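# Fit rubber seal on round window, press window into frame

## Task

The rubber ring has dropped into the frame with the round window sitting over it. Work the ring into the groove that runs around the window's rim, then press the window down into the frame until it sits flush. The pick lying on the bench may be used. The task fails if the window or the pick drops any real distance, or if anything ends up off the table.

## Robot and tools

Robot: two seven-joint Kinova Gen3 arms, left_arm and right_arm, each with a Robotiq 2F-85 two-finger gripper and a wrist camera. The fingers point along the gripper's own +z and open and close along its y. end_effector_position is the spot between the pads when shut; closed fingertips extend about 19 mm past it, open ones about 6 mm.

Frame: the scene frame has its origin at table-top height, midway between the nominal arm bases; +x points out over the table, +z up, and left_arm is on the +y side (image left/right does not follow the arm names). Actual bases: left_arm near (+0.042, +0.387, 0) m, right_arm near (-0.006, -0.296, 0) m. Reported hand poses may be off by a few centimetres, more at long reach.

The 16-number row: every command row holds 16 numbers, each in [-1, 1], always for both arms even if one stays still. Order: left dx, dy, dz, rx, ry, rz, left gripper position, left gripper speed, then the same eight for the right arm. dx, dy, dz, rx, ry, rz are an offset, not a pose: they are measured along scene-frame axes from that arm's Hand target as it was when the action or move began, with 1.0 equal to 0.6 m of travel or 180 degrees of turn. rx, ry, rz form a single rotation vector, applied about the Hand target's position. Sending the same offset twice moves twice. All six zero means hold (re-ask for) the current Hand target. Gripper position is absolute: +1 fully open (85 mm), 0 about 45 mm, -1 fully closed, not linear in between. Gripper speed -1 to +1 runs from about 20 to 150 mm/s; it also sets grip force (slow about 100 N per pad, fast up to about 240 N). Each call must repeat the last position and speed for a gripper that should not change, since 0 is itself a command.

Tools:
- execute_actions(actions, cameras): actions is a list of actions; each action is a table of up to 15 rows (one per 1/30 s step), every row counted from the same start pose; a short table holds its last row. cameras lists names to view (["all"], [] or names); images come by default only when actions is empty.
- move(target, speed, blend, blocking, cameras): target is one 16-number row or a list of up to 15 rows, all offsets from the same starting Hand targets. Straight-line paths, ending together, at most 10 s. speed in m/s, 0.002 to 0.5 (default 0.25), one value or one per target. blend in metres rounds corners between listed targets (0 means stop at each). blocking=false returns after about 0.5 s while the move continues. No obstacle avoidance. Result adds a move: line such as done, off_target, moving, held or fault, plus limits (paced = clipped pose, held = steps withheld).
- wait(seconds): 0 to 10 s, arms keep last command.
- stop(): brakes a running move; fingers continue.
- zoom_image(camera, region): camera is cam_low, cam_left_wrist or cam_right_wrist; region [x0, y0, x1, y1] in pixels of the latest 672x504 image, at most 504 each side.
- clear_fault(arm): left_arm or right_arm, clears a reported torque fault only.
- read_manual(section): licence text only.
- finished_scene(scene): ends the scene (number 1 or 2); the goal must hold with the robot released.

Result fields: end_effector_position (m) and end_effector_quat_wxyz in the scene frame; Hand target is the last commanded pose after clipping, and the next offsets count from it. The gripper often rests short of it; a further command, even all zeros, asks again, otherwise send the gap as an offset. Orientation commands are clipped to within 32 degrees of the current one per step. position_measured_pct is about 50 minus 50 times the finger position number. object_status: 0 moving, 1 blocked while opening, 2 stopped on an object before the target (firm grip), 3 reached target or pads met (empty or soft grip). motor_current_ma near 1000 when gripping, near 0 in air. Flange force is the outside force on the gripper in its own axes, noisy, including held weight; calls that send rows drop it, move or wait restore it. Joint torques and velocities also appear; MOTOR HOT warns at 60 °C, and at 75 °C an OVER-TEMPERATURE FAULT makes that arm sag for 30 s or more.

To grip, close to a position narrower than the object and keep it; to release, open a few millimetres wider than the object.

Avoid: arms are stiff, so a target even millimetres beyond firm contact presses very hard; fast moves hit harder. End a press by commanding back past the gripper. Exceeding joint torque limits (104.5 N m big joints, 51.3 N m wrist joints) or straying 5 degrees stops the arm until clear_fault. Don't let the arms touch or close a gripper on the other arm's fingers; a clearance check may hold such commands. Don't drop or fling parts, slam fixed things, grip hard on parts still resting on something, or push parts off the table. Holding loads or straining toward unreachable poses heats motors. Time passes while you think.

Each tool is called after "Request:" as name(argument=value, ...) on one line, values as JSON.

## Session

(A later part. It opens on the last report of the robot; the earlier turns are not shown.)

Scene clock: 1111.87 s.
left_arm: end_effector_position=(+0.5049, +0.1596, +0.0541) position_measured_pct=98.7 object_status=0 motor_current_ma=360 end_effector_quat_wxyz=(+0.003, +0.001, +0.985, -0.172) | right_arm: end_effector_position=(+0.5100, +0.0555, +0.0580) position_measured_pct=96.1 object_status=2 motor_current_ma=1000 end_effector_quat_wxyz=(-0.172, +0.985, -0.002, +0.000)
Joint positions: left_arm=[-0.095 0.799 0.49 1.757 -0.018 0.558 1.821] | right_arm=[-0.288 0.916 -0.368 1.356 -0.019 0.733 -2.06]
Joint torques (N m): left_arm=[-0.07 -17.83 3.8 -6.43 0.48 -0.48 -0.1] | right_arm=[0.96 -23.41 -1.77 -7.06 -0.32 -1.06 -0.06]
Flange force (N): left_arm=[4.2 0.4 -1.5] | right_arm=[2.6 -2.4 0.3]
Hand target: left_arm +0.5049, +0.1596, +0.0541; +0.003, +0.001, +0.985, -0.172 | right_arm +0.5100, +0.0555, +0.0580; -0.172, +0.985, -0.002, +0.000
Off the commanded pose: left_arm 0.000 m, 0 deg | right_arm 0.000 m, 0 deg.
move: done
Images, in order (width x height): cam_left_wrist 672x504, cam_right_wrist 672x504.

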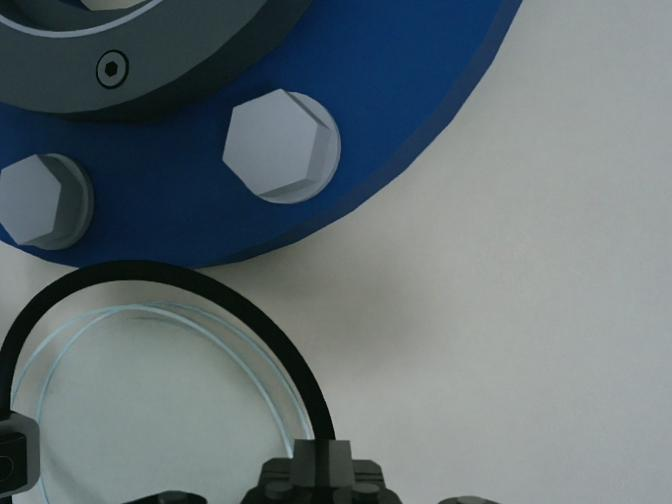

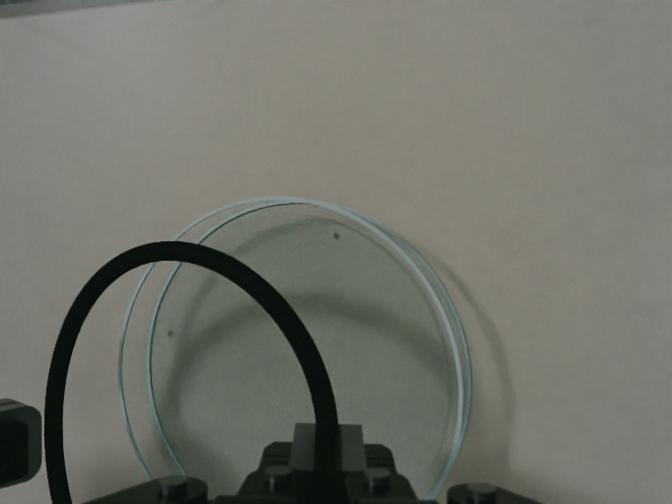

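Request:
move(target=[[0,0,0,0,0,0,-0.3,0.2,0,0,0,0,0,0,-1,0.2],[0,-0.006,-0.0165,0,0,0,-0.3,0.2,0,0,0,0,0,0,-1,0.2],[0,-0.006,-0.0165,0,0,0,-1,0.2,0,0,0,0,0,0,-1,0.2]], speed=0.06, cameras=["cam_left_wrist","cam_right_wrist"])

Scene clock: 1118.93 s.
left_arm: end_effector_position=(+0.5050, +0.1560, +0.0442) position_measured_pct=95.7 object_status=0 motor_current_ma=820 end_effector_quat_wxyz=(+0.003, +0.001, +0.985, -0.172) | right_arm: end_effector_position=(+0.5100, +0.0555, +0.0580) position_measured_pct=96.1 object_status=2 motor_current_ma=1000 end_effector_quat_wxyz=(-0.172, +0.985, -0.002, +0.000)
Joint positions: left_arm=[-0.082 0.818 0.482 1.758 -0.022 0.536 1.824] | right_arm=[-0.288 0.916 -0.368 1.356 -0.019 0.733 -2.06]
Joint torques (N m): left_arm=[-0.07 -18.03 3.82 -6.21 0.45 -0.48 -0.1] | right_arm=[0.93 -23.46 -1.8 -7.08 -0.31 -1.04 -0.08]
Flange force (N): left_arm=[4.0 0.4 -1.6] | right_arm=[2.6 -2.3 0.4]
Hand target: left_arm +0.5050, +0.1560, +0.0442; +0.003, +0.001, +0.985, -0.172 | right_arm +0.5100, +0.0555, +0.0580; -0.172, +0.985, -0.002, +0.000
Off the commanded pose: left_arm 0.000 m, 0 deg | right_arm 0.000 m, 0 deg.
move: done
Images, in order (width x height): cam_left_wrist 672x504, cam_right_wrist 672x504.

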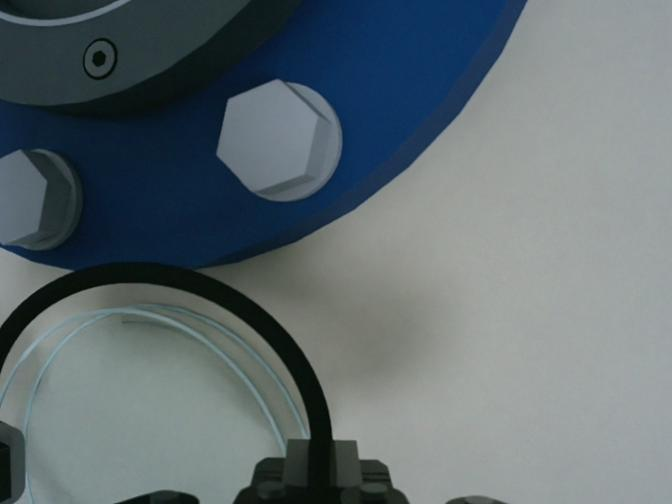

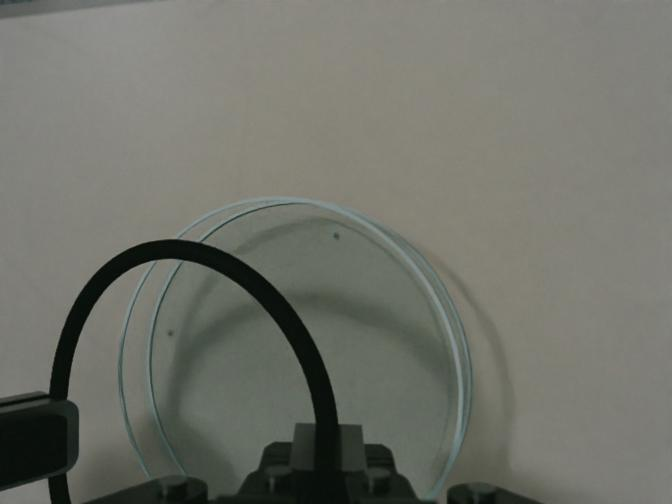

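Request:
zoom_image(camera="cam_left_wrist", region=[240, 350, 400, 504])

Request:
wait(seconds=0.5)

Scaled by 3.150.

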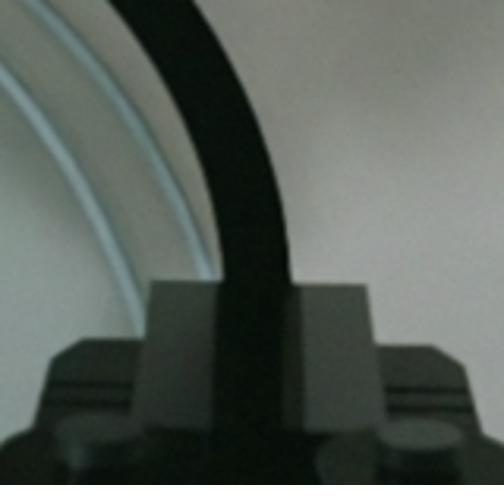

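Scene clock: 1124.67 s.
left_arm: end_effector_position=(+0.5050, +0.1560, +0.0442) position_measured_pct=96.5 object_status=2 motor_current_ma=1000 end_effector_quat_wxyz=(+0.003, +0.001, +0.985, -0.172) | right_arm: end_effector_position=(+0.5100, +0.0555, +0.0580) position_measured_pct=96.1 object_status=2 motor_current_ma=1000 end_effector_quat_wxyz=(-0.172, +0.985, -0.002, +0.000)
Joint positions: left_arm=[-0.082 0.818 0.482 1.758 -0.022 0.536 1.824] | right_arm=[-0.288 0.916 -0.368 1.356 -0.019 0.733 -2.06]
Joint torques (N m): left_arm=[-0.08 -18.02 3.82 -6.22 0.46 -0.47 -0.11] | right_arm=[0.94 -23.5 -1.75 -7.04 -0.3 -1.08 -0.08]
Flange force (N): left_arm=[4.0 0.4 -1.6] | right_arm=[2.9 -2.4 0.4]
Hand target: left_arm +0.5050, +0.1560, +0.0442; +0.003, +0.001, +0.985, -0.172 | right_arm +0.5100, +0.0555, +0.0580; -0.172, +0.985, -0.002, +0.000
Tool commands: left_gripper/position=-1.0 left_gripper/speed=+0.2 right_gripper/position=-1.0 right_gripper/speed=+0.2
Off the commanded pose: left_arm 0.000 m, 0 deg | right_arm 0.000 m, 0 deg.
wait: 0.50 s; at rest from the start

Request:
move(target=[[0.033,0,0.0647,0,0,0,-1,0.2,0.03,-0.03,0.0400,0,0,0,-1,0.2],[0.0642,-0.005,0.0647,0,0,0,-1,0.2,0.0592,-0.0717,0.0400,0,0,0,-1,0.2]], speed=0.04, cameras=["cam_left_wrist","cam_right_wrist"])

Request:
move(target=[0,-0.0092,0,0.111,0,0,-1,0.2,0,0.0092,0,-0.111,0,0,-1,0.2], speed=0.05, cameras=["cam_left_wrist","cam_right_wrist"])

Scene clock: 1136.60 s.
left_arm: end_effector_position=(+0.5434, +0.1530, +0.0830) position_measured_pct=96.5 object_status=2 motor_current_ma=1000 end_effector_quat_wxyz=(+0.003, +0.001, +0.985, -0.172) | right_arm: end_effector_position=(+0.5455, +0.0125, +0.0820) position_measured_pct=96.1 object_status=2 motor_current_ma=1000 end_effector_quat_wxyz=(-0.172, +0.985, -0.002, +0.000)
Joint positions: left_arm=[-0.078 0.805 0.49 1.593 -0.02 0.71 1.834] | right_arm=[-0.198 0.913 -0.381 1.268 -0.022 0.85 -1.983]
Joint torques (N m): left_arm=[-1.78 -19.19 2.12 -7.28 -0.13 -0.12 -0.12] | right_arm=[2.92 -23.76 -0.21 -7.02 0.31 -0.61 -0.09]
Flange force (N): left_arm=[4.9 -2.4 0.3] | right_arm=[3.3 -5.7 1.5]
Hand target: left_arm +0.5435, +0.1530, +0.0830; +0.003, +0.001, +0.985, -0.172 | right_arm +0.5455, +0.0125, +0.0820; -0.172, +0.985, -0.002, +0.000
Off the commanded pose: left_arm 0.000 m, 0 deg | right_arm 0.000 m, 0 deg.
move: done
Images, in order (width x height): cam_left_wrist 672x504, cam_right_wrist 672x504.

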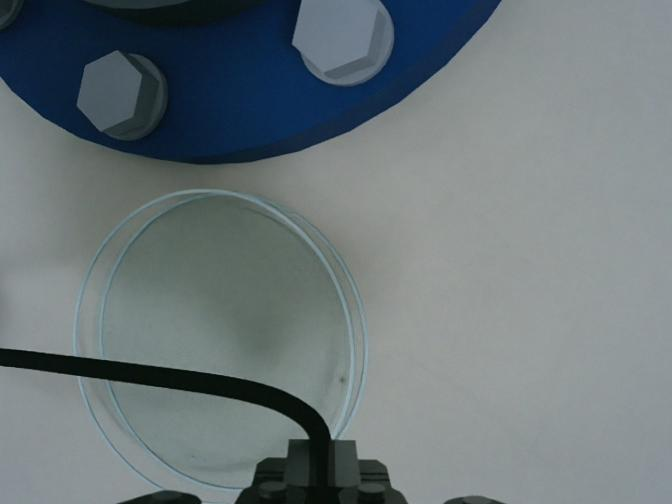

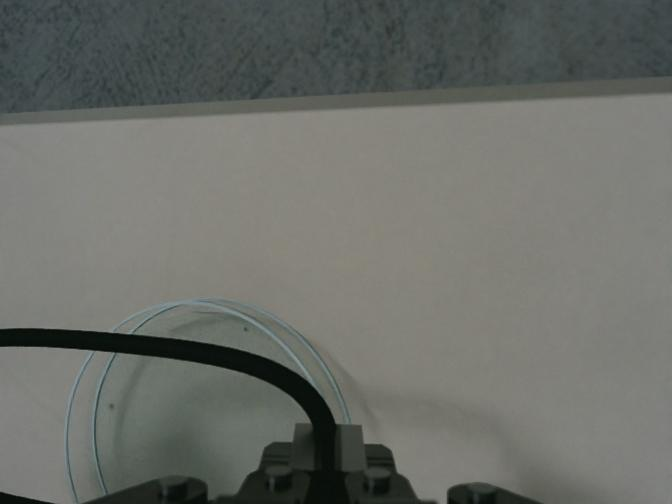

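Scene clock: 1140.47 s.
left_arm: end_effector_position=(+0.5435, +0.1475, +0.0830) position_measured_pct=96.5 object_status=2 motor_current_ma=1000 end_effector_quat_wxyz=(+0.003, +0.001, +1.000, +0.001) | right_arm: end_effector_position=(+0.5455, +0.0180, +0.0820) position_measured_pct=96.1 object_status=2 motor_current_ma=1000 end_effector_quat_wxyz=(+0.001, +1.000, -0.002, +0.000)
Joint positions: left_arm=[0.28 0.806 0.239 1.416 -0.219 0.942 2.136] | right_arm=[-0.484 0.975 -0.165 1.019 0.152 1.159 -2.218]
Joint torques (N m): left_arm=[-1.4 -20.66 0.22 -7.62 -0.68 0.38 -0.26] | right_arm=[2.63 -25.1 1.73 -7.51 0.98 -0.04 -0.12]
Flange force (N): left_arm=[4.9 -0.9 -0.3] | right_arm=[2.3 -5.9 -0.7]
Hand target: left_arm +0.5435, +0.1475, +0.0830; +0.003, +0.001, +1.000, +0.002 | right_arm +0.5455, +0.0180, +0.0820; +0.001, +1.000, -0.002, +0.000
Off the commanded pose: left_arm 0.000 m, 0 deg | right_arm 0.000 m, 0 deg.
move: done
Images, in order (width x height): cam_left_wrist 672x504, cam_right_wrist 672x504.

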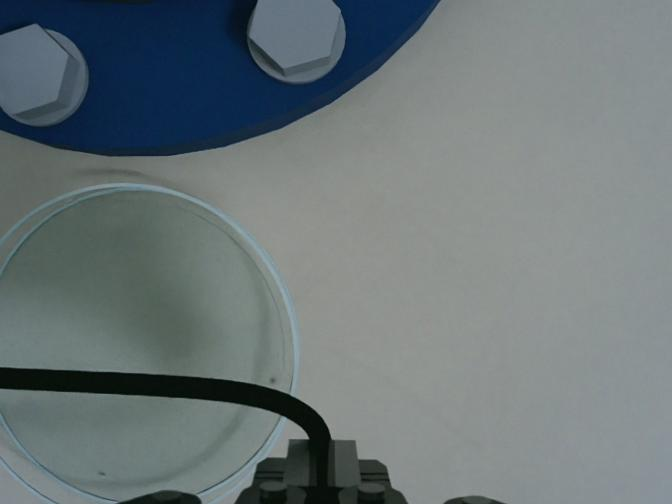

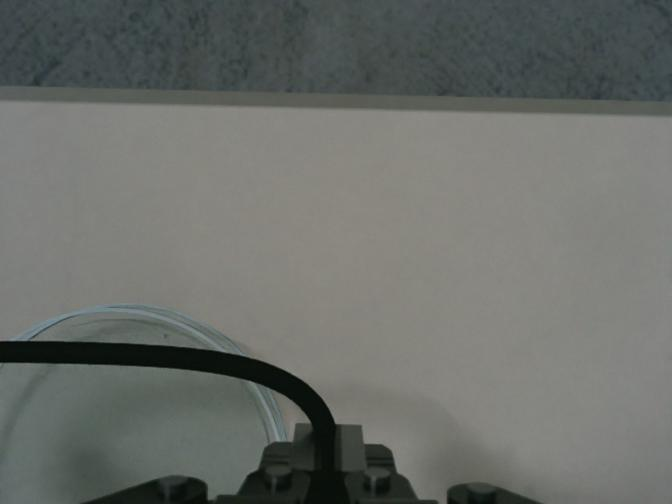

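Request:
move(target=[0,0,-0.0362,0,0.045,0,-1,0.2,0,0,-0.0328,0,0.045,0,-1,0.2], speed=0.04)

Request:
move(target=[0.0067,0,-0.0638,0,0,0,-1,0.2,0.0067,0,-0.0638,0,0,0,-1,0.2], speed=0.03, cameras=["cam_left_wrist","cam_right_wrist"])

Scene clock: 1146.83 s.
left_arm: end_effector_position=(+0.5435, +0.1475, +0.0613) position_measured_pct=96.5 object_status=2 motor_current_ma=1000 end_effector_quat_wxyz=(-0.068, +0.001, +0.998, +0.001) | right_arm: end_effector_position=(+0.5455, +0.0180, +0.0623) position_measured_pct=96.1 object_status=2 motor_current_ma=1000 end_effector_quat_wxyz=(+0.001, +0.998, -0.002, -0.070)
Joint positions: left_arm=[0.249 0.924 0.271 1.258 -0.182 1.112 2.078] | right_arm=[-0.455 1.108 -0.194 0.799 0.103 1.365 -2.159]
Joint torques (N m): left_arm=[-1.53 -22.11 0.66 -7.16 -0.7 0.63 -0.16] | right_arm=[2.6 -26.41 1.54 -7.14 0.83 0.34 -0.09]
Flange force (N): left_arm=[3.8 -1.7 -0.1] | right_arm=[5.1 -7.3 -1.5]
Hand target: left_arm +0.5435, +0.1475, +0.0613; -0.068, +0.001, +0.998, +0.001 | right_arm +0.5455, +0.0180, +0.0623; +0.001, +0.998, -0.002, -0.070
Off the commanded pose: left_arm 0.000 m, 0 deg | right_arm 0.000 m, 0 deg.
move: done

Scene clock: 1148.43 s.
left_arm: end_effector_position=(+0.5476, +0.1475, +0.0232) position_measured_pct=96.5 object_status=2 motor_current_ma=1000 end_effector_quat_wxyz=(-0.068, +0.001, +0.998, +0.001) | right_arm: end_effector_position=(+0.5496, +0.0180, +0.0241) position_measured_pct=96.1 object_status=2 motor_current_ma=1000 end_effector_quat_wxyz=(+0.001, +0.998, -0.002, -0.070)
Joint positions: left_arm=[0.252 0.986 0.26 1.26 -0.192 1.048 2.078] | right_arm=[-0.453 1.164 -0.191 0.801 0.109 1.308 -2.154]
Joint torques (N m): left_arm=[-0.04 0.97 -1.74 -2.47 -1.26 -4.53 0.09] | right_arm=[3.38 -25.61 2.09 -6.63 1.2 0.39 -0.07]
Flange force (N): left_arm=[19.6 6.1 -46.4] | right_arm=[3.7 -8.0 -2.4]
Hand target: left_arm +0.5475, +0.1475, +0.0230; -0.068, +0.001, +0.998, +0.001 | right_arm +0.5496, +0.0180, +0.0240; +0.001, +0.998, -0.002, -0.070
Off the commanded pose: left_arm 0.000 m, 0 deg | right_arm 0.000 m, 0 deg.
move: done
Images, in order (width x height): cam_left_wrist 672x504, cam_right_wrist 672x504.

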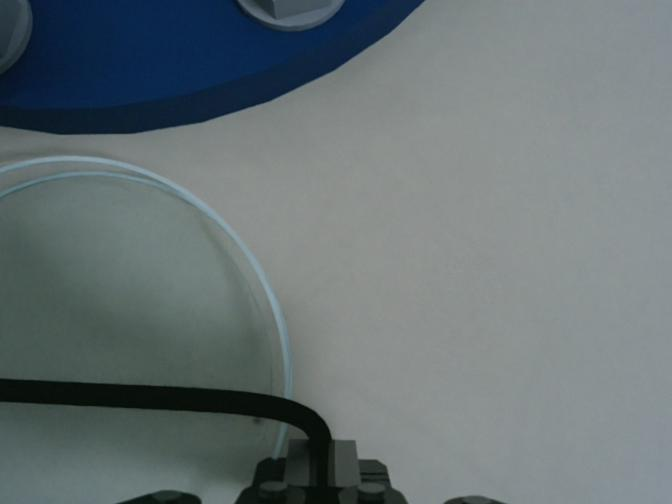

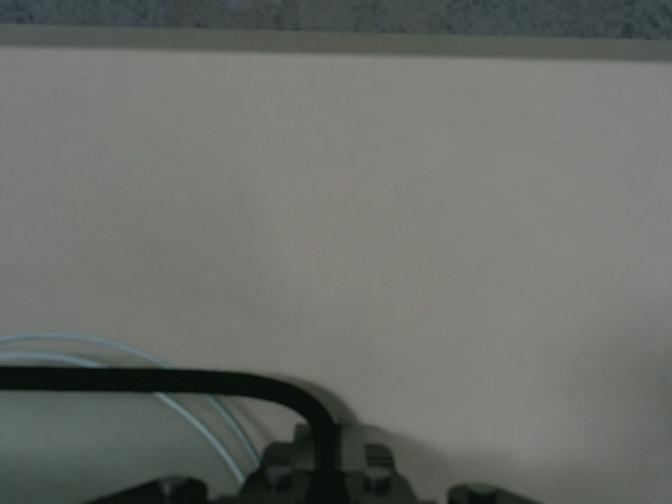

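Request:
move(target=[0,0,0.0033,0,0,0,-1,0.2,0,0,0,0,0,0,-1,0.2], speed=0.03)

Request:
zoom_image(camera="cam_left_wrist", region=[220, 340, 420, 504])

Scene clock: 1155.00 s.
left_arm: end_effector_position=(+0.5475, +0.1475, +0.0249) position_measured_pct=96.5 object_status=2 motor_current_ma=1000 end_effector_quat_wxyz=(-0.068, +0.001, +0.998, +0.001) | right_arm: end_effector_position=(+0.5496, +0.0180, +0.0240) position_measured_pct=96.1 object_status=2 motor_current_ma=1000 end_effector_quat_wxyz=(+0.001, +0.998, -0.002, -0.070)
Joint positions: left_arm=[0.252 0.984 0.261 1.259 -0.192 1.051 2.078] | right_arm=[-0.453 1.164 -0.191 0.801 0.109 1.308 -2.154]
Joint torques (N m): left_arm=[-0.35 -8.62 -0.48 -3.24 -0.83 -1.64 -0.06] | right_arm=[3.35 -25.61 2.09 -6.64 1.19 0.4 -0.09]
Flange force (N): left_arm=[10.5 2.3 -26.7] | right_arm=[3.7 -7.9 -2.4]
Hand target: left_arm +0.5475, +0.1475, +0.0250; -0.068, +0.001, +0.998, +0.001 | right_arm +0.5496, +0.0180, +0.0240; +0.001, +0.998, -0.002, -0.070
Off the commanded pose: left_arm 0.000 m, 0 deg | right_arm 0.000 m, 0 deg.
move: done

Scaled by 2.520.
This view is cut from an older image: the scene may have changed since it was taken.

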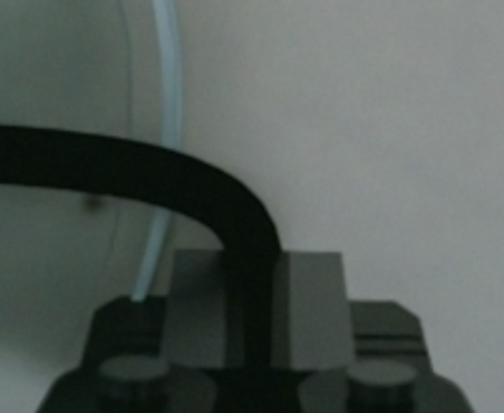

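Request:
move(target=[[-0.0067,0,0.0967,0,-0.045,0,-1,0.2,-0.0067,0,0.0967,0,-0.045,0,-1,0.2]], speed=0.06, cameras=["cam_left_wrist"])

Request:
move(target=[[0,0.0092,0,-0.111,0,0,-1,0.2,0,-0.0092,0,0.111,0,0,-1,0.2],[0,-0.0358,0,-0.111,0,0,-1,0.2,0,-0.0092,0,0.111,0,0,-1,0.2]], speed=0.05, cameras=["cam_left_wrist","cam_right_wrist"])

Scene clock: 1170.23 s.
left_arm: end_effector_position=(+0.5435, +0.1475, +0.0830) position_measured_pct=96.5 object_status=2 motor_current_ma=1000 end_effector_quat_wxyz=(+0.003, +0.001, +1.000, +0.002) | right_arm: end_effector_position=(+0.5455, +0.0180, +0.0820) position_measured_pct=96.1 object_status=2 motor_current_ma=1000 end_effector_quat_wxyz=(+0.001, +1.000, -0.002, +0.000)
Joint positions: left_arm=[0.28 0.806 0.239 1.416 -0.219 0.942 2.135] | right_arm=[-0.484 0.975 -0.165 1.019 0.151 1.16 -2.218]
Joint torques (N m): left_arm=[-1.41 -20.75 0.32 -7.56 -0.73 0.23 -0.19] | right_arm=[2.52 -25.17 1.71 -7.4 0.94 -0.19 -0.11]
Flange force (N): left_arm=[4.2 -1.2 -0.5] | right_arm=[3.4 -6.3 -1.1]
Hand target: left_arm +0.5435, +0.1475, +0.0830; +0.003, +0.001, +1.000, +0.001 | right_arm +0.5455, +0.0180, +0.0821; +0.001, +1.000, -0.002, +0.000
Off the commanded pose: left_arm 0.000 m, 0 deg | right_arm 0.000 m, 0 deg.
move: done
Images, in order (width x height): cam_left_wrist 672x504.

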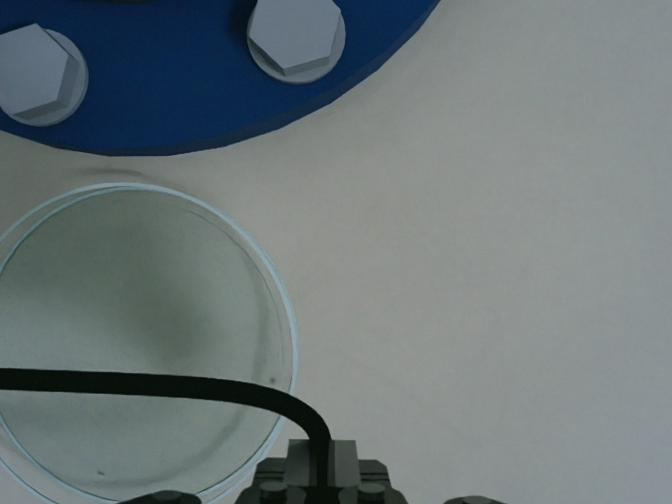

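Scene clock: 1174.80 s.
left_arm: end_effector_position=(+0.5435, +0.1261, +0.0830) position_measured_pct=96.5 object_status=2 motor_current_ma=1000 end_effector_quat_wxyz=(+0.003, +0.001, +0.985, -0.172) | right_arm: end_effector_position=(+0.5455, +0.0125, +0.0821) position_measured_pct=96.1 object_status=2 motor_current_ma=1000 end_effector_quat_wxyz=(-0.172, +0.985, -0.002, +0.000)
Joint positions: left_arm=[-0.016 0.815 0.477 1.564 -0.019 0.711 1.879] | right_arm=[-0.199 0.913 -0.38 1.268 -0.022 0.85 -1.982]
Joint torques (N m): left_arm=[-0.28 -19.46 3.75 -7.62 0.53 -0.51 -0.26] | right_arm=[1.1 -23.85 -1.73 -7.48 -0.43 -0.98 -0.09]
Flange force (N): left_arm=[4.9 0.3 -0.9] | right_arm=[2.9 -2.4 0.4]
Hand target: left_arm +0.5435, +0.1260, +0.0830; +0.003, +0.001, +0.985, -0.172 | right_arm +0.5455, +0.0125, +0.0821; -0.172, +0.985, -0.002, +0.000
Off the commanded pose: left_arm 0.000 m, 0 deg | right_arm 0.000 m, 0 deg.
move: done
Images, in order (width x height): cam_left_wrist 672x504, cam_right_wrist 672x504.

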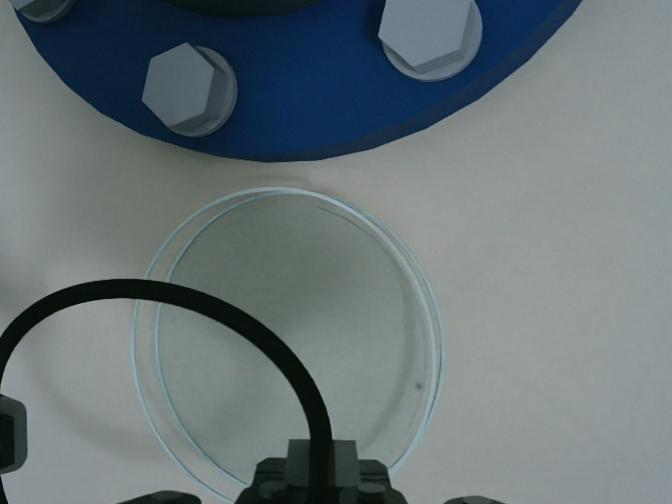

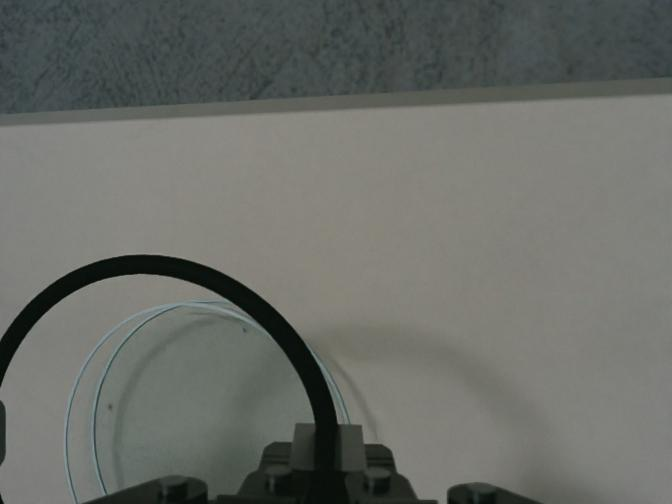

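Request:
move(target=[[-0.005,-0.0217,-0.0245,0,0,0,-1,0.2,0,0,0,0,0,0,-1,0.2],[-0.005,-0.0217,-0.0245,0,0,0,-0.65,0,0,0,0,0,0,0,-1,0.2]], speed=0.05, cameras=["cam_left_wrist","cam_right_wrist"])

Request:
zoom_image(camera="cam_left_wrist", region=[220, 340, 420, 504])

Scene clock: 1182.77 s.
left_arm: end_effector_position=(+0.5405, +0.1130, +0.0683) position_measured_pct=82.3 object_status=0 motor_current_ma=0 end_effector_quat_wxyz=(+0.003, +0.001, +0.985, -0.172) | right_arm: end_effector_position=(+0.5455, +0.0125, +0.0821) position_measured_pct=96.1 object_status=2 motor_current_ma=1000 end_effector_quat_wxyz=(-0.172, +0.985, -0.002, +0.000)
Joint positions: left_arm=[0.016 0.84 0.466 1.568 -0.024 0.673 1.898] | right_arm=[-0.199 0.913 -0.38 1.268 -0.022 0.85 -1.982]
Joint torques (N m): left_arm=[-0.07 -19.67 3.82 -7.42 0.54 -0.56 -0.14] | right_arm=[0.91 -23.81 -1.85 -7.47 -0.46 -1 -0.07]
Flange force (N): left_arm=[4.6 0.9 -1.4] | right_arm=[3.0 -2.1 0.2]
Hand target: left_arm +0.5405, +0.1130, +0.0683; +0.003, +0.001, +0.985, -0.172 | right_arm +0.5455, +0.0125, +0.0821; -0.172, +0.985, -0.002, +0.000
Off the commanded pose: left_arm 0.000 m, 0 deg | right_arm 0.000 m, 0 deg.
move: done
Images, in order (width x height): cam_left_wrist 672x504, cam_right_wrist 672x504.

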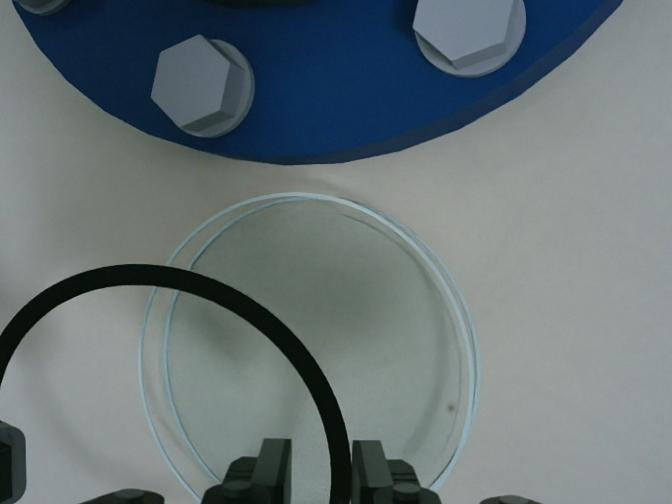

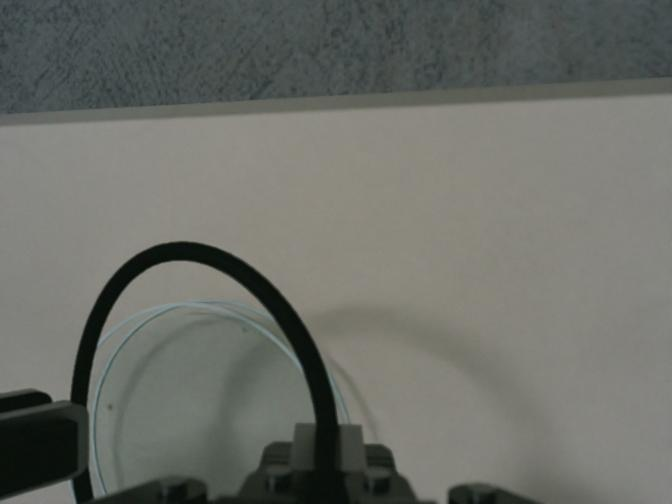

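Scaled by 2.520.

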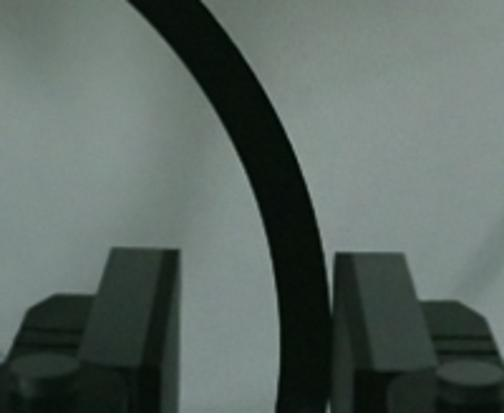

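Request:
move(target=[[0,0.0022,-0.0075,0,0,0,-0.65,0,0,0,0,0,0,0,-1,0.2],[0,0.0022,-0.0075,0,0,0,-1,0.2,0,0,0,0,0,0,-1,0.2]], speed=0.03, cameras=["cam_left_wrist","cam_right_wrist"])

Request:
zoom_image(camera="cam_left_wrist", region=[220, 340, 420, 504])

Scene clock: 1189.77 s.
left_arm: end_effector_position=(+0.5405, +0.1143, +0.0638) position_measured_pct=96.5 object_status=0 motor_current_ma=1000 end_effector_quat_wxyz=(+0.003, +0.001, +0.985, -0.172) | right_arm: end_effector_position=(+0.5455, +0.0125, +0.0821) position_measured_pct=96.1 object_status=2 motor_current_ma=1000 end_effector_quat_wxyz=(-0.172, +0.985, -0.002, +0.000)
Joint positions: left_arm=[0.014 0.847 0.465 1.573 -0.025 0.663 1.894] | right_arm=[-0.199 0.913 -0.38 1.268 -0.022 0.85 -1.982]
Joint torques (N m): left_arm=[-0.1 -19.71 3.85 -7.3 0.52 -0.53 -0.12] | right_arm=[0.99 -23.85 -1.75 -7.41 -0.39 -1.03 -0.09]
Flange force (N): left_arm=[4.5 0.8 -1.3] | right_arm=[3.3 -2.4 0.2]
Hand target: left_arm +0.5405, +0.1143, +0.0638; +0.003, +0.001, +0.985, -0.172 | right_arm +0.5455, +0.0125, +0.0821; -0.172, +0.985, -0.002, +0.000
Off the commanded pose: left_arm 0.000 m, 0 deg | right_arm 0.000 m, 0 deg.
move: done
Images, in order (width x height): cam_left_wrist 672x504, cam_right_wrist 672x504.

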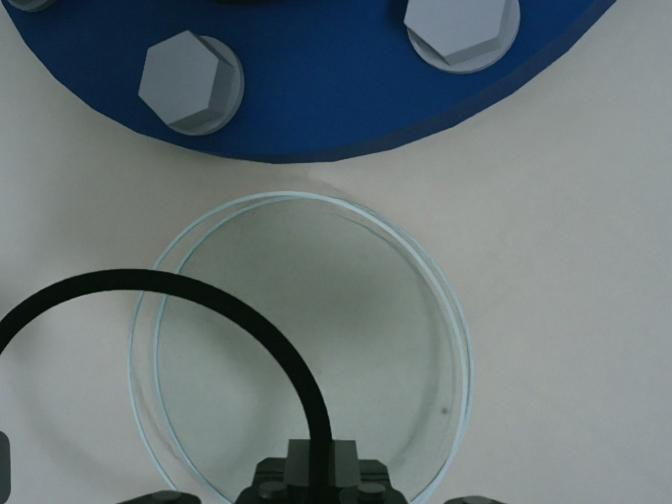

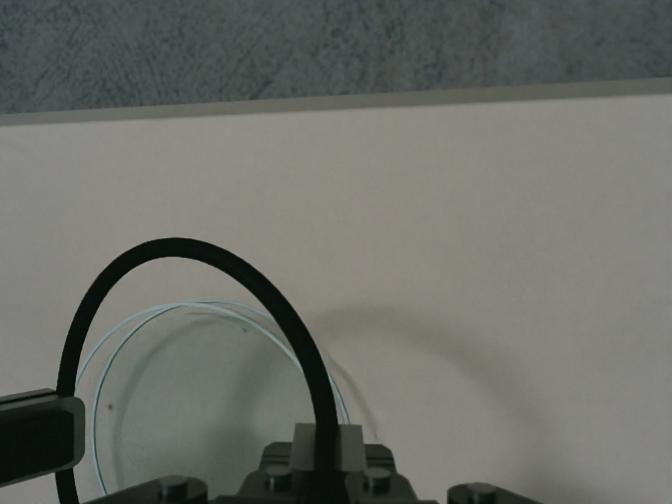

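Scaled by 2.520.

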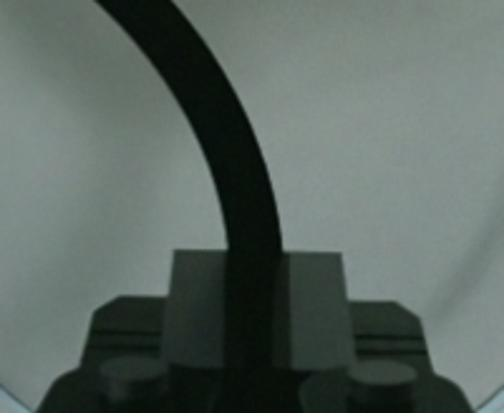

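Request:
move(target=[0.005,0.0645,0.032,0,0,0,-1,0.2,0,0,0,0,0,0,-1,0.2], speed=0.04)

Request:
move(target=[0,-0.0092,-0.001,0.111,0,0,-1,0.2,0,0.0092,0,-0.111,0,0,-1,0.2], speed=0.05)

Request:
move(target=[0,0,-0.0362,0,0.045,0,-1,0.2,0,0,-0.0328,0,0.045,0,-1,0.2], speed=0.04)

Request:
move(target=[0.0067,0,-0.0638,0,0,0,-1,0.2,0.0067,0,-0.0638,0,0,0,-1,0.2], speed=0.03, cameras=["cam_left_wrist","cam_right_wrist"])

Scene clock: 1198.90 s.
left_arm: end_effector_position=(+0.5435, +0.1530, +0.0830) position_measured_pct=96.5 object_status=2 motor_current_ma=1000 end_effector_quat_wxyz=(+0.003, +0.001, +0.985, -0.172) | right_arm: end_effector_position=(+0.5455, +0.0125, +0.0821) position_measured_pct=96.1 object_status=2 motor_current_ma=1000 end_effector_quat_wxyz=(-0.172, +0.985, -0.002, +0.000)
Joint positions: left_arm=[-0.077 0.805 0.489 1.593 -0.019 0.71 1.833] | right_arm=[-0.199 0.913 -0.38 1.268 -0.022 0.85 -1.982]
Joint torques (N m): left_arm=[-2.03 -19.11 2.03 -7.25 -0.12 -0.35 -0.2] | right_arm=[3.01 -23.69 -0.13 -7.07 0.33 -0.56 -0.05]
Flange force (N): left_arm=[4.4 -3.3 -0.1] | right_arm=[2.8 -5.7 1.6]
Hand target: left_arm +0.5435, +0.1530, +0.0830; +0.003, +0.001, +0.985, -0.172 | right_arm +0.5455, +0.0125, +0.0821; -0.172, +0.985, -0.002, +0.000
Off the commanded pose: left_arm 0.000 m, 0 deg | right_arm 0.000 m, 0 deg.
move: done

Scene clock: 1202.77 s.
left_arm: end_effector_position=(+0.5435, +0.1475, +0.0824) position_measured_pct=96.5 object_status=2 motor_current_ma=1000 end_effector_quat_wxyz=(+0.003, +0.001, +1.000, +0.001) | right_arm: end_effector_position=(+0.5455, +0.0180, +0.0821) position_measured_pct=96.1 object_status=2 motor_current_ma=1000 end_effector_quat_wxyz=(+0.001, +1.000, -0.002, +0.000)
Joint positions: left_arm=[0.28 0.806 0.238 1.417 -0.219 0.94 2.135] | right_arm=[-0.484 0.975 -0.165 1.019 0.151 1.159 -2.218]
Joint torques (N m): left_arm=[-1.48 -20.72 0.33 -7.86 -0.63 0.34 -0.02] | right_arm=[2.45 -25.21 1.79 -7.31 0.96 0.16 -0.1]
Flange force (N): left_arm=[5.5 -0.4 -0.1] | right_arm=[3.1 -6.0 -0.4]
Hand target: left_arm +0.5435, +0.1475, +0.0824; +0.003, +0.001, +1.000, +0.002 | right_arm +0.5455, +0.0180, +0.0821; +0.001, +1.000, -0.002, +0.000
Off the commanded pose: left_arm 0.000 m, 0 deg | right_arm 0.000 m, 0 deg.
move: done

Scene clock: 1204.93 s.
left_arm: end_effector_position=(+0.5435, +0.1475, +0.0607) position_measured_pct=96.5 object_status=2 motor_current_ma=1000 end_effector_quat_wxyz=(-0.068, +0.001, +0.998, +0.001) | right_arm: end_effector_position=(+0.5455, +0.0180, +0.0624) position_measured_pct=96.1 object_status=2 motor_current_ma=1000 end_effector_quat_wxyz=(+0.001, +0.998, -0.002, -0.070)
Joint positions: left_arm=[0.249 0.924 0.27 1.258 -0.181 1.111 2.078] | right_arm=[-0.455 1.108 -0.193 0.799 0.102 1.365 -2.158]
Joint torques (N m): left_arm=[-1.56 -21.92 0.61 -7.4 -0.69 0.73 -0.12] | right_arm=[2.66 -26.49 1.47 -7.44 0.85 0.07 -0.06]
Flange force (N): left_arm=[5.3 -1.0 0.2] | right_arm=[4.3 -7.0 -1.6]
Hand target: left_arm +0.5435, +0.1475, +0.0607; -0.068, +0.001, +0.998, +0.001 | right_arm +0.5456, +0.0180, +0.0624; +0.001, +0.998, -0.002, -0.070
Off the commanded pose: left_arm 0.000 m, 0 deg | right_arm 0.000 m, 0 deg.
move: done

Scene clock: 1206.63 s.
left_arm: end_effector_position=(+0.5474, +0.1476, +0.0221) position_measured_pct=96.5 object_status=2 motor_current_ma=1000 end_effector_quat_wxyz=(-0.068, +0.001, +0.998, +0.002) | right_arm: end_effector_position=(+0.5497, +0.0179, +0.0241) position_measured_pct=96.1 object_status=2 motor_current_ma=1000 end_effector_quat_wxyz=(+0.001, +0.998, -0.002, -0.070)
Joint positions: left_arm=[0.253 0.988 0.259 1.26 -0.192 1.046 2.078] | right_arm=[-0.453 1.164 -0.19 0.801 0.108 1.308 -2.153]
Joint velocities: left_arm=[0.002 -0.008 0.002 0 0.002 0.003 0] | right_arm=[within noise]
Joint torques (N m): left_arm=[-1.52 -20.07 0.57 -6.22 -0.98 0.88 -0.15] | right_arm=[3.04 -25.59 1.98 -6.58 1.13 0.38 -0.1]
Flange force (N): left_arm=[6.7 -0.7 -3.5] | right_arm=[4.2 -7.6 -2.5]
Hand target: left_arm +0.5475, +0.1475, +0.0224; -0.068, +0.001, +0.998, +0.001 | right_arm +0.5496, +0.0180, +0.0241; +0.001, +0.998, -0.002, -0.070
Off the commanded pose: left_arm 0.000 m, 0 deg | right_arm 0.000 m, 0 deg.
move: done
Images, in order (width x height): cam_left_wrist 672x504, cam_right_wrist 672x504.

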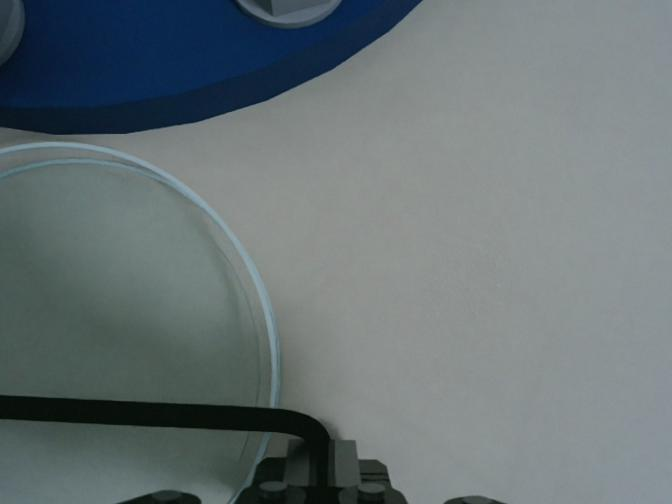

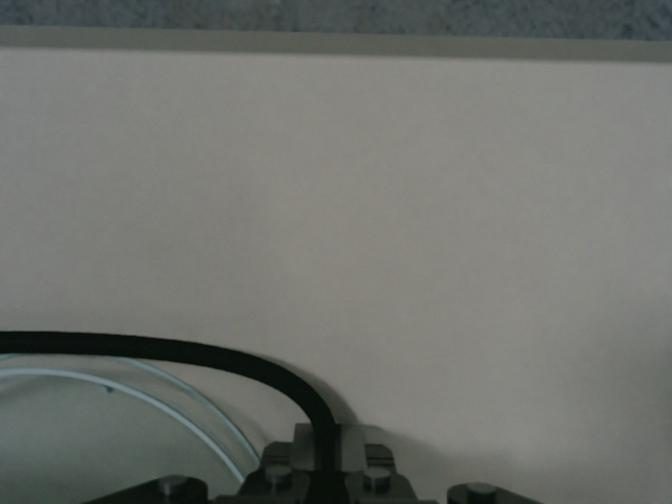

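Request:
move(target=[-0.0617,0.01,0,0,0,0,-1,0.2,-0.0617,-0.01,0,0,0,0,-1,0.2], speed=0.03, cameras=["cam_left_wrist","cam_right_wrist"])

Scene clock: 1235.90 s.
left_arm: end_effector_position=(+0.5105, +0.1535, +0.0224) position_measured_pct=96.5 object_status=2 motor_current_ma=1000 end_effector_quat_wxyz=(-0.068, +0.001, +0.998, +0.001) | right_arm: end_effector_position=(+0.5125, +0.0121, +0.0241) position_measured_pct=96.1 object_status=2 motor_current_ma=1000 end_effector_quat_wxyz=(+0.001, +0.998, -0.002, -0.070)
Joint positions: left_arm=[0.254 0.92 0.258 1.423 -0.188 0.95 2.104] | right_arm=[-0.454 1.07 -0.197 1.023 0.108 1.18 -2.187]
Joint torques (N m): left_arm=[-5.86 -14.99 -5.02 2.56 -2.66 5.93 -0.08] | right_arm=[7.78 -19.92 5.94 1.43 2.84 6.19 -0.17]
Flange force (N): left_arm=[-6.4 -16.4 -6.3] | right_arm=[11.5 -21.7 -3.0]
Hand target: left_arm +0.5105, +0.1535, +0.0224; -0.068, +0.001, +0.998, +0.001 | right_arm +0.5125, +0.0120, +0.0241; +0.001, +0.998, -0.002, -0.070
Off the commanded pose: left_arm 0.000 m, 0 deg | right_arm 0.000 m, 0 deg.
move: done
Images, in order (width x height): cam_left_wrist 672x504, cam_right_wrist 672x504.

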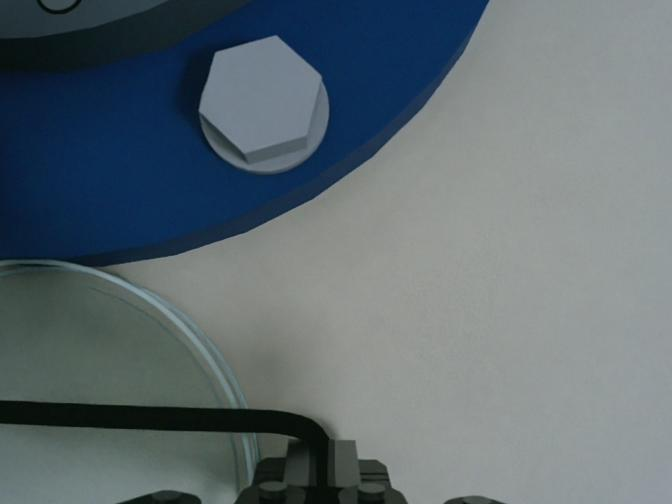

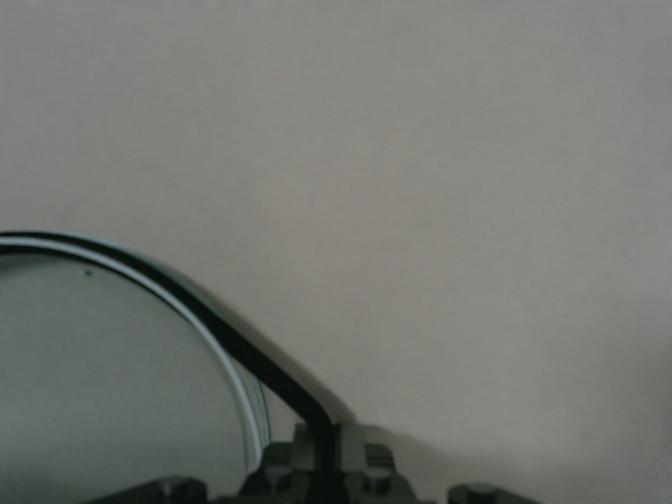

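Request:
move(target=[-0.02,-0.005,0,0,0,0.0333,-1,0.2,-0.02,0.005,0,0,0,-0.0333,-1,0.2], speed=0.02, cameras=["cam_left_wrist","cam_right_wrist"])

Scene clock: 1242.90 s.
left_arm: end_effector_position=(+0.4985, +0.1505, +0.0224) position_measured_pct=96.5 object_status=2 motor_current_ma=1000 end_effector_quat_wxyz=(-0.068, -0.051, +0.996, -0.002) | right_arm: end_effector_position=(+0.5006, +0.0150, +0.0241) position_measured_pct=96.1 object_status=2 motor_current_ma=1000 end_effector_quat_wxyz=(-0.002, +0.996, -0.054, -0.070)
Joint positions: left_arm=[0.267 0.898 0.237 1.472 -0.152 0.911 2.192] | right_arm=[-0.464 1.043 -0.182 1.086 0.079 1.134 -2.287]
Joint torques (N m): left_arm=[1.74 -11.09 2.03 7.38 1.14 7.67 -0.32] | right_arm=[-2.65 -18.96 -2.73 3.6 -2.01 6.93 -0.04]
Flange force (N): left_arm=[-16.3 -8.2 -9.3] | right_arm=[21.5 -11.0 -3.1]
Hand target: left_arm +0.4985, +0.1505, +0.0224; -0.068, -0.051, +0.996, -0.002 | right_arm +0.5005, +0.0150, +0.0241; -0.002, +0.996, -0.054, -0.070
Off the commanded pose: left_arm 0.000 m, 0 deg | right_arm 0.000 m, 0 deg.
move: done
Images, in order (width x height): cam_left_wrist 672x504, cam_right_wrist 672x504.

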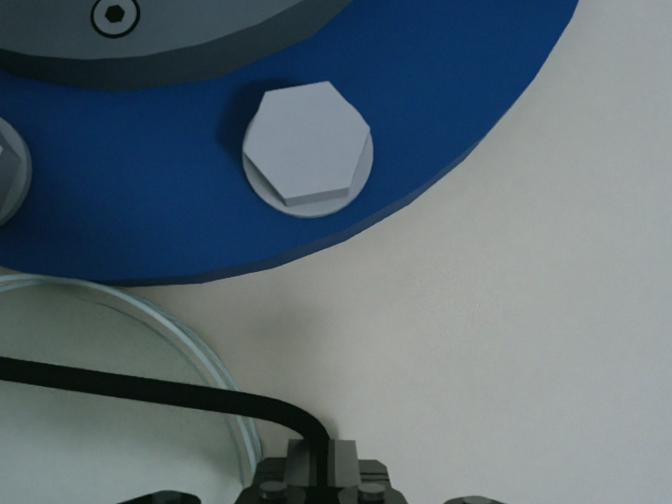

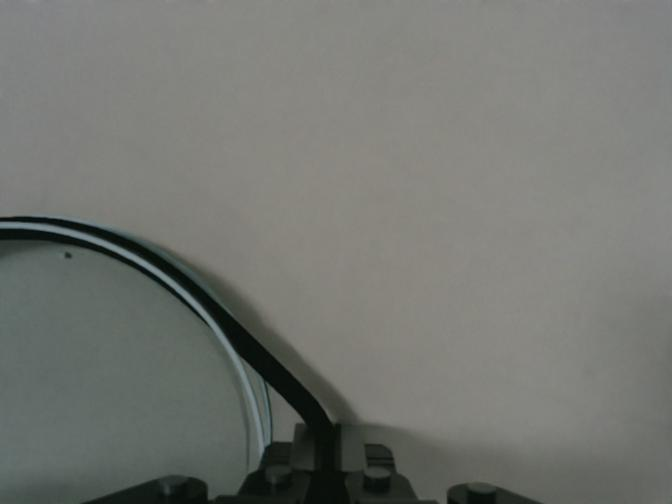

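Request:
move(target=[-0.0167,-0.005,0,0,0,0.04,-1,0.2,-0.0167,0.005,0,0,0,-0.04,-1,0.2], speed=0.02, cameras=["cam_left_wrist","cam_right_wrist"])

Scene clock: 1249.90 s.
left_arm: end_effector_position=(+0.4885, +0.1475, +0.0224) position_measured_pct=96.5 object_status=2 motor_current_ma=1000 end_effector_quat_wxyz=(-0.067, -0.113, +0.991, -0.006) | right_arm: end_effector_position=(+0.4905, +0.0180, +0.0241) position_measured_pct=96.1 object_status=2 motor_current_ma=1000 end_effector_quat_wxyz=(-0.007, +0.991, -0.117, -0.070)
Joint positions: left_arm=[0.282 0.878 0.213 1.516 -0.11 0.873 2.292] | right_arm=[-0.476 1.018 -0.162 1.143 0.043 1.087 -2.4]
Joint torques (N m): left_arm=[6.97 -8.2 6.95 11.01 3.68 8.97 0.1] | right_arm=[-9.15 -18.07 -8.26 5.26 -4.91 7.63 -0.14]
Flange force (N): left_arm=[-25.3 -5.1 -12.3] | right_arm=[29.4 -7.6 -3.6]
Hand target: left_arm +0.4885, +0.1475, +0.0224; -0.067, -0.113, +0.991, -0.006 | right_arm +0.4905, +0.0180, +0.0241; -0.007, +0.991, -0.117, -0.070
Off the commanded pose: left_arm 0.000 m, 0 deg | right_arm 0.000 m, 0 deg.
move: done
Images, in order (width x height): cam_left_wrist 672x504, cam_right_wrist 672x504.

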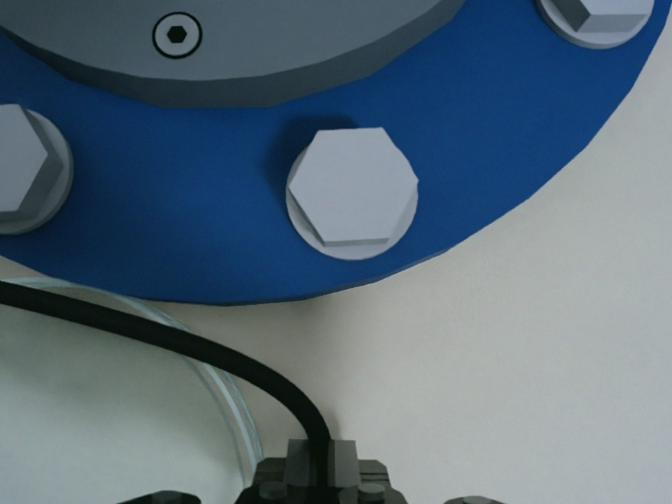

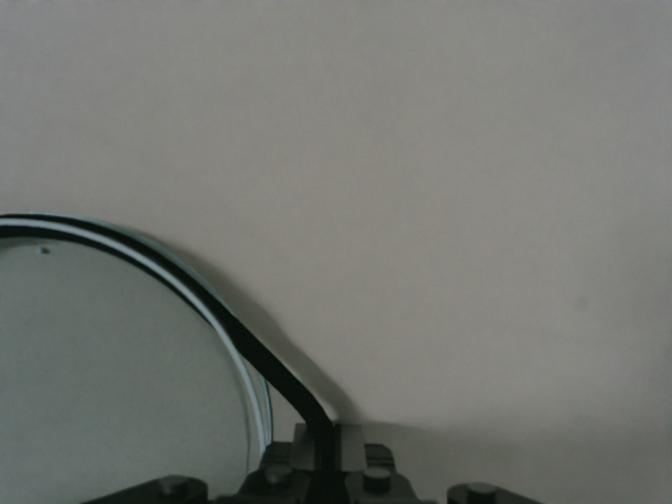

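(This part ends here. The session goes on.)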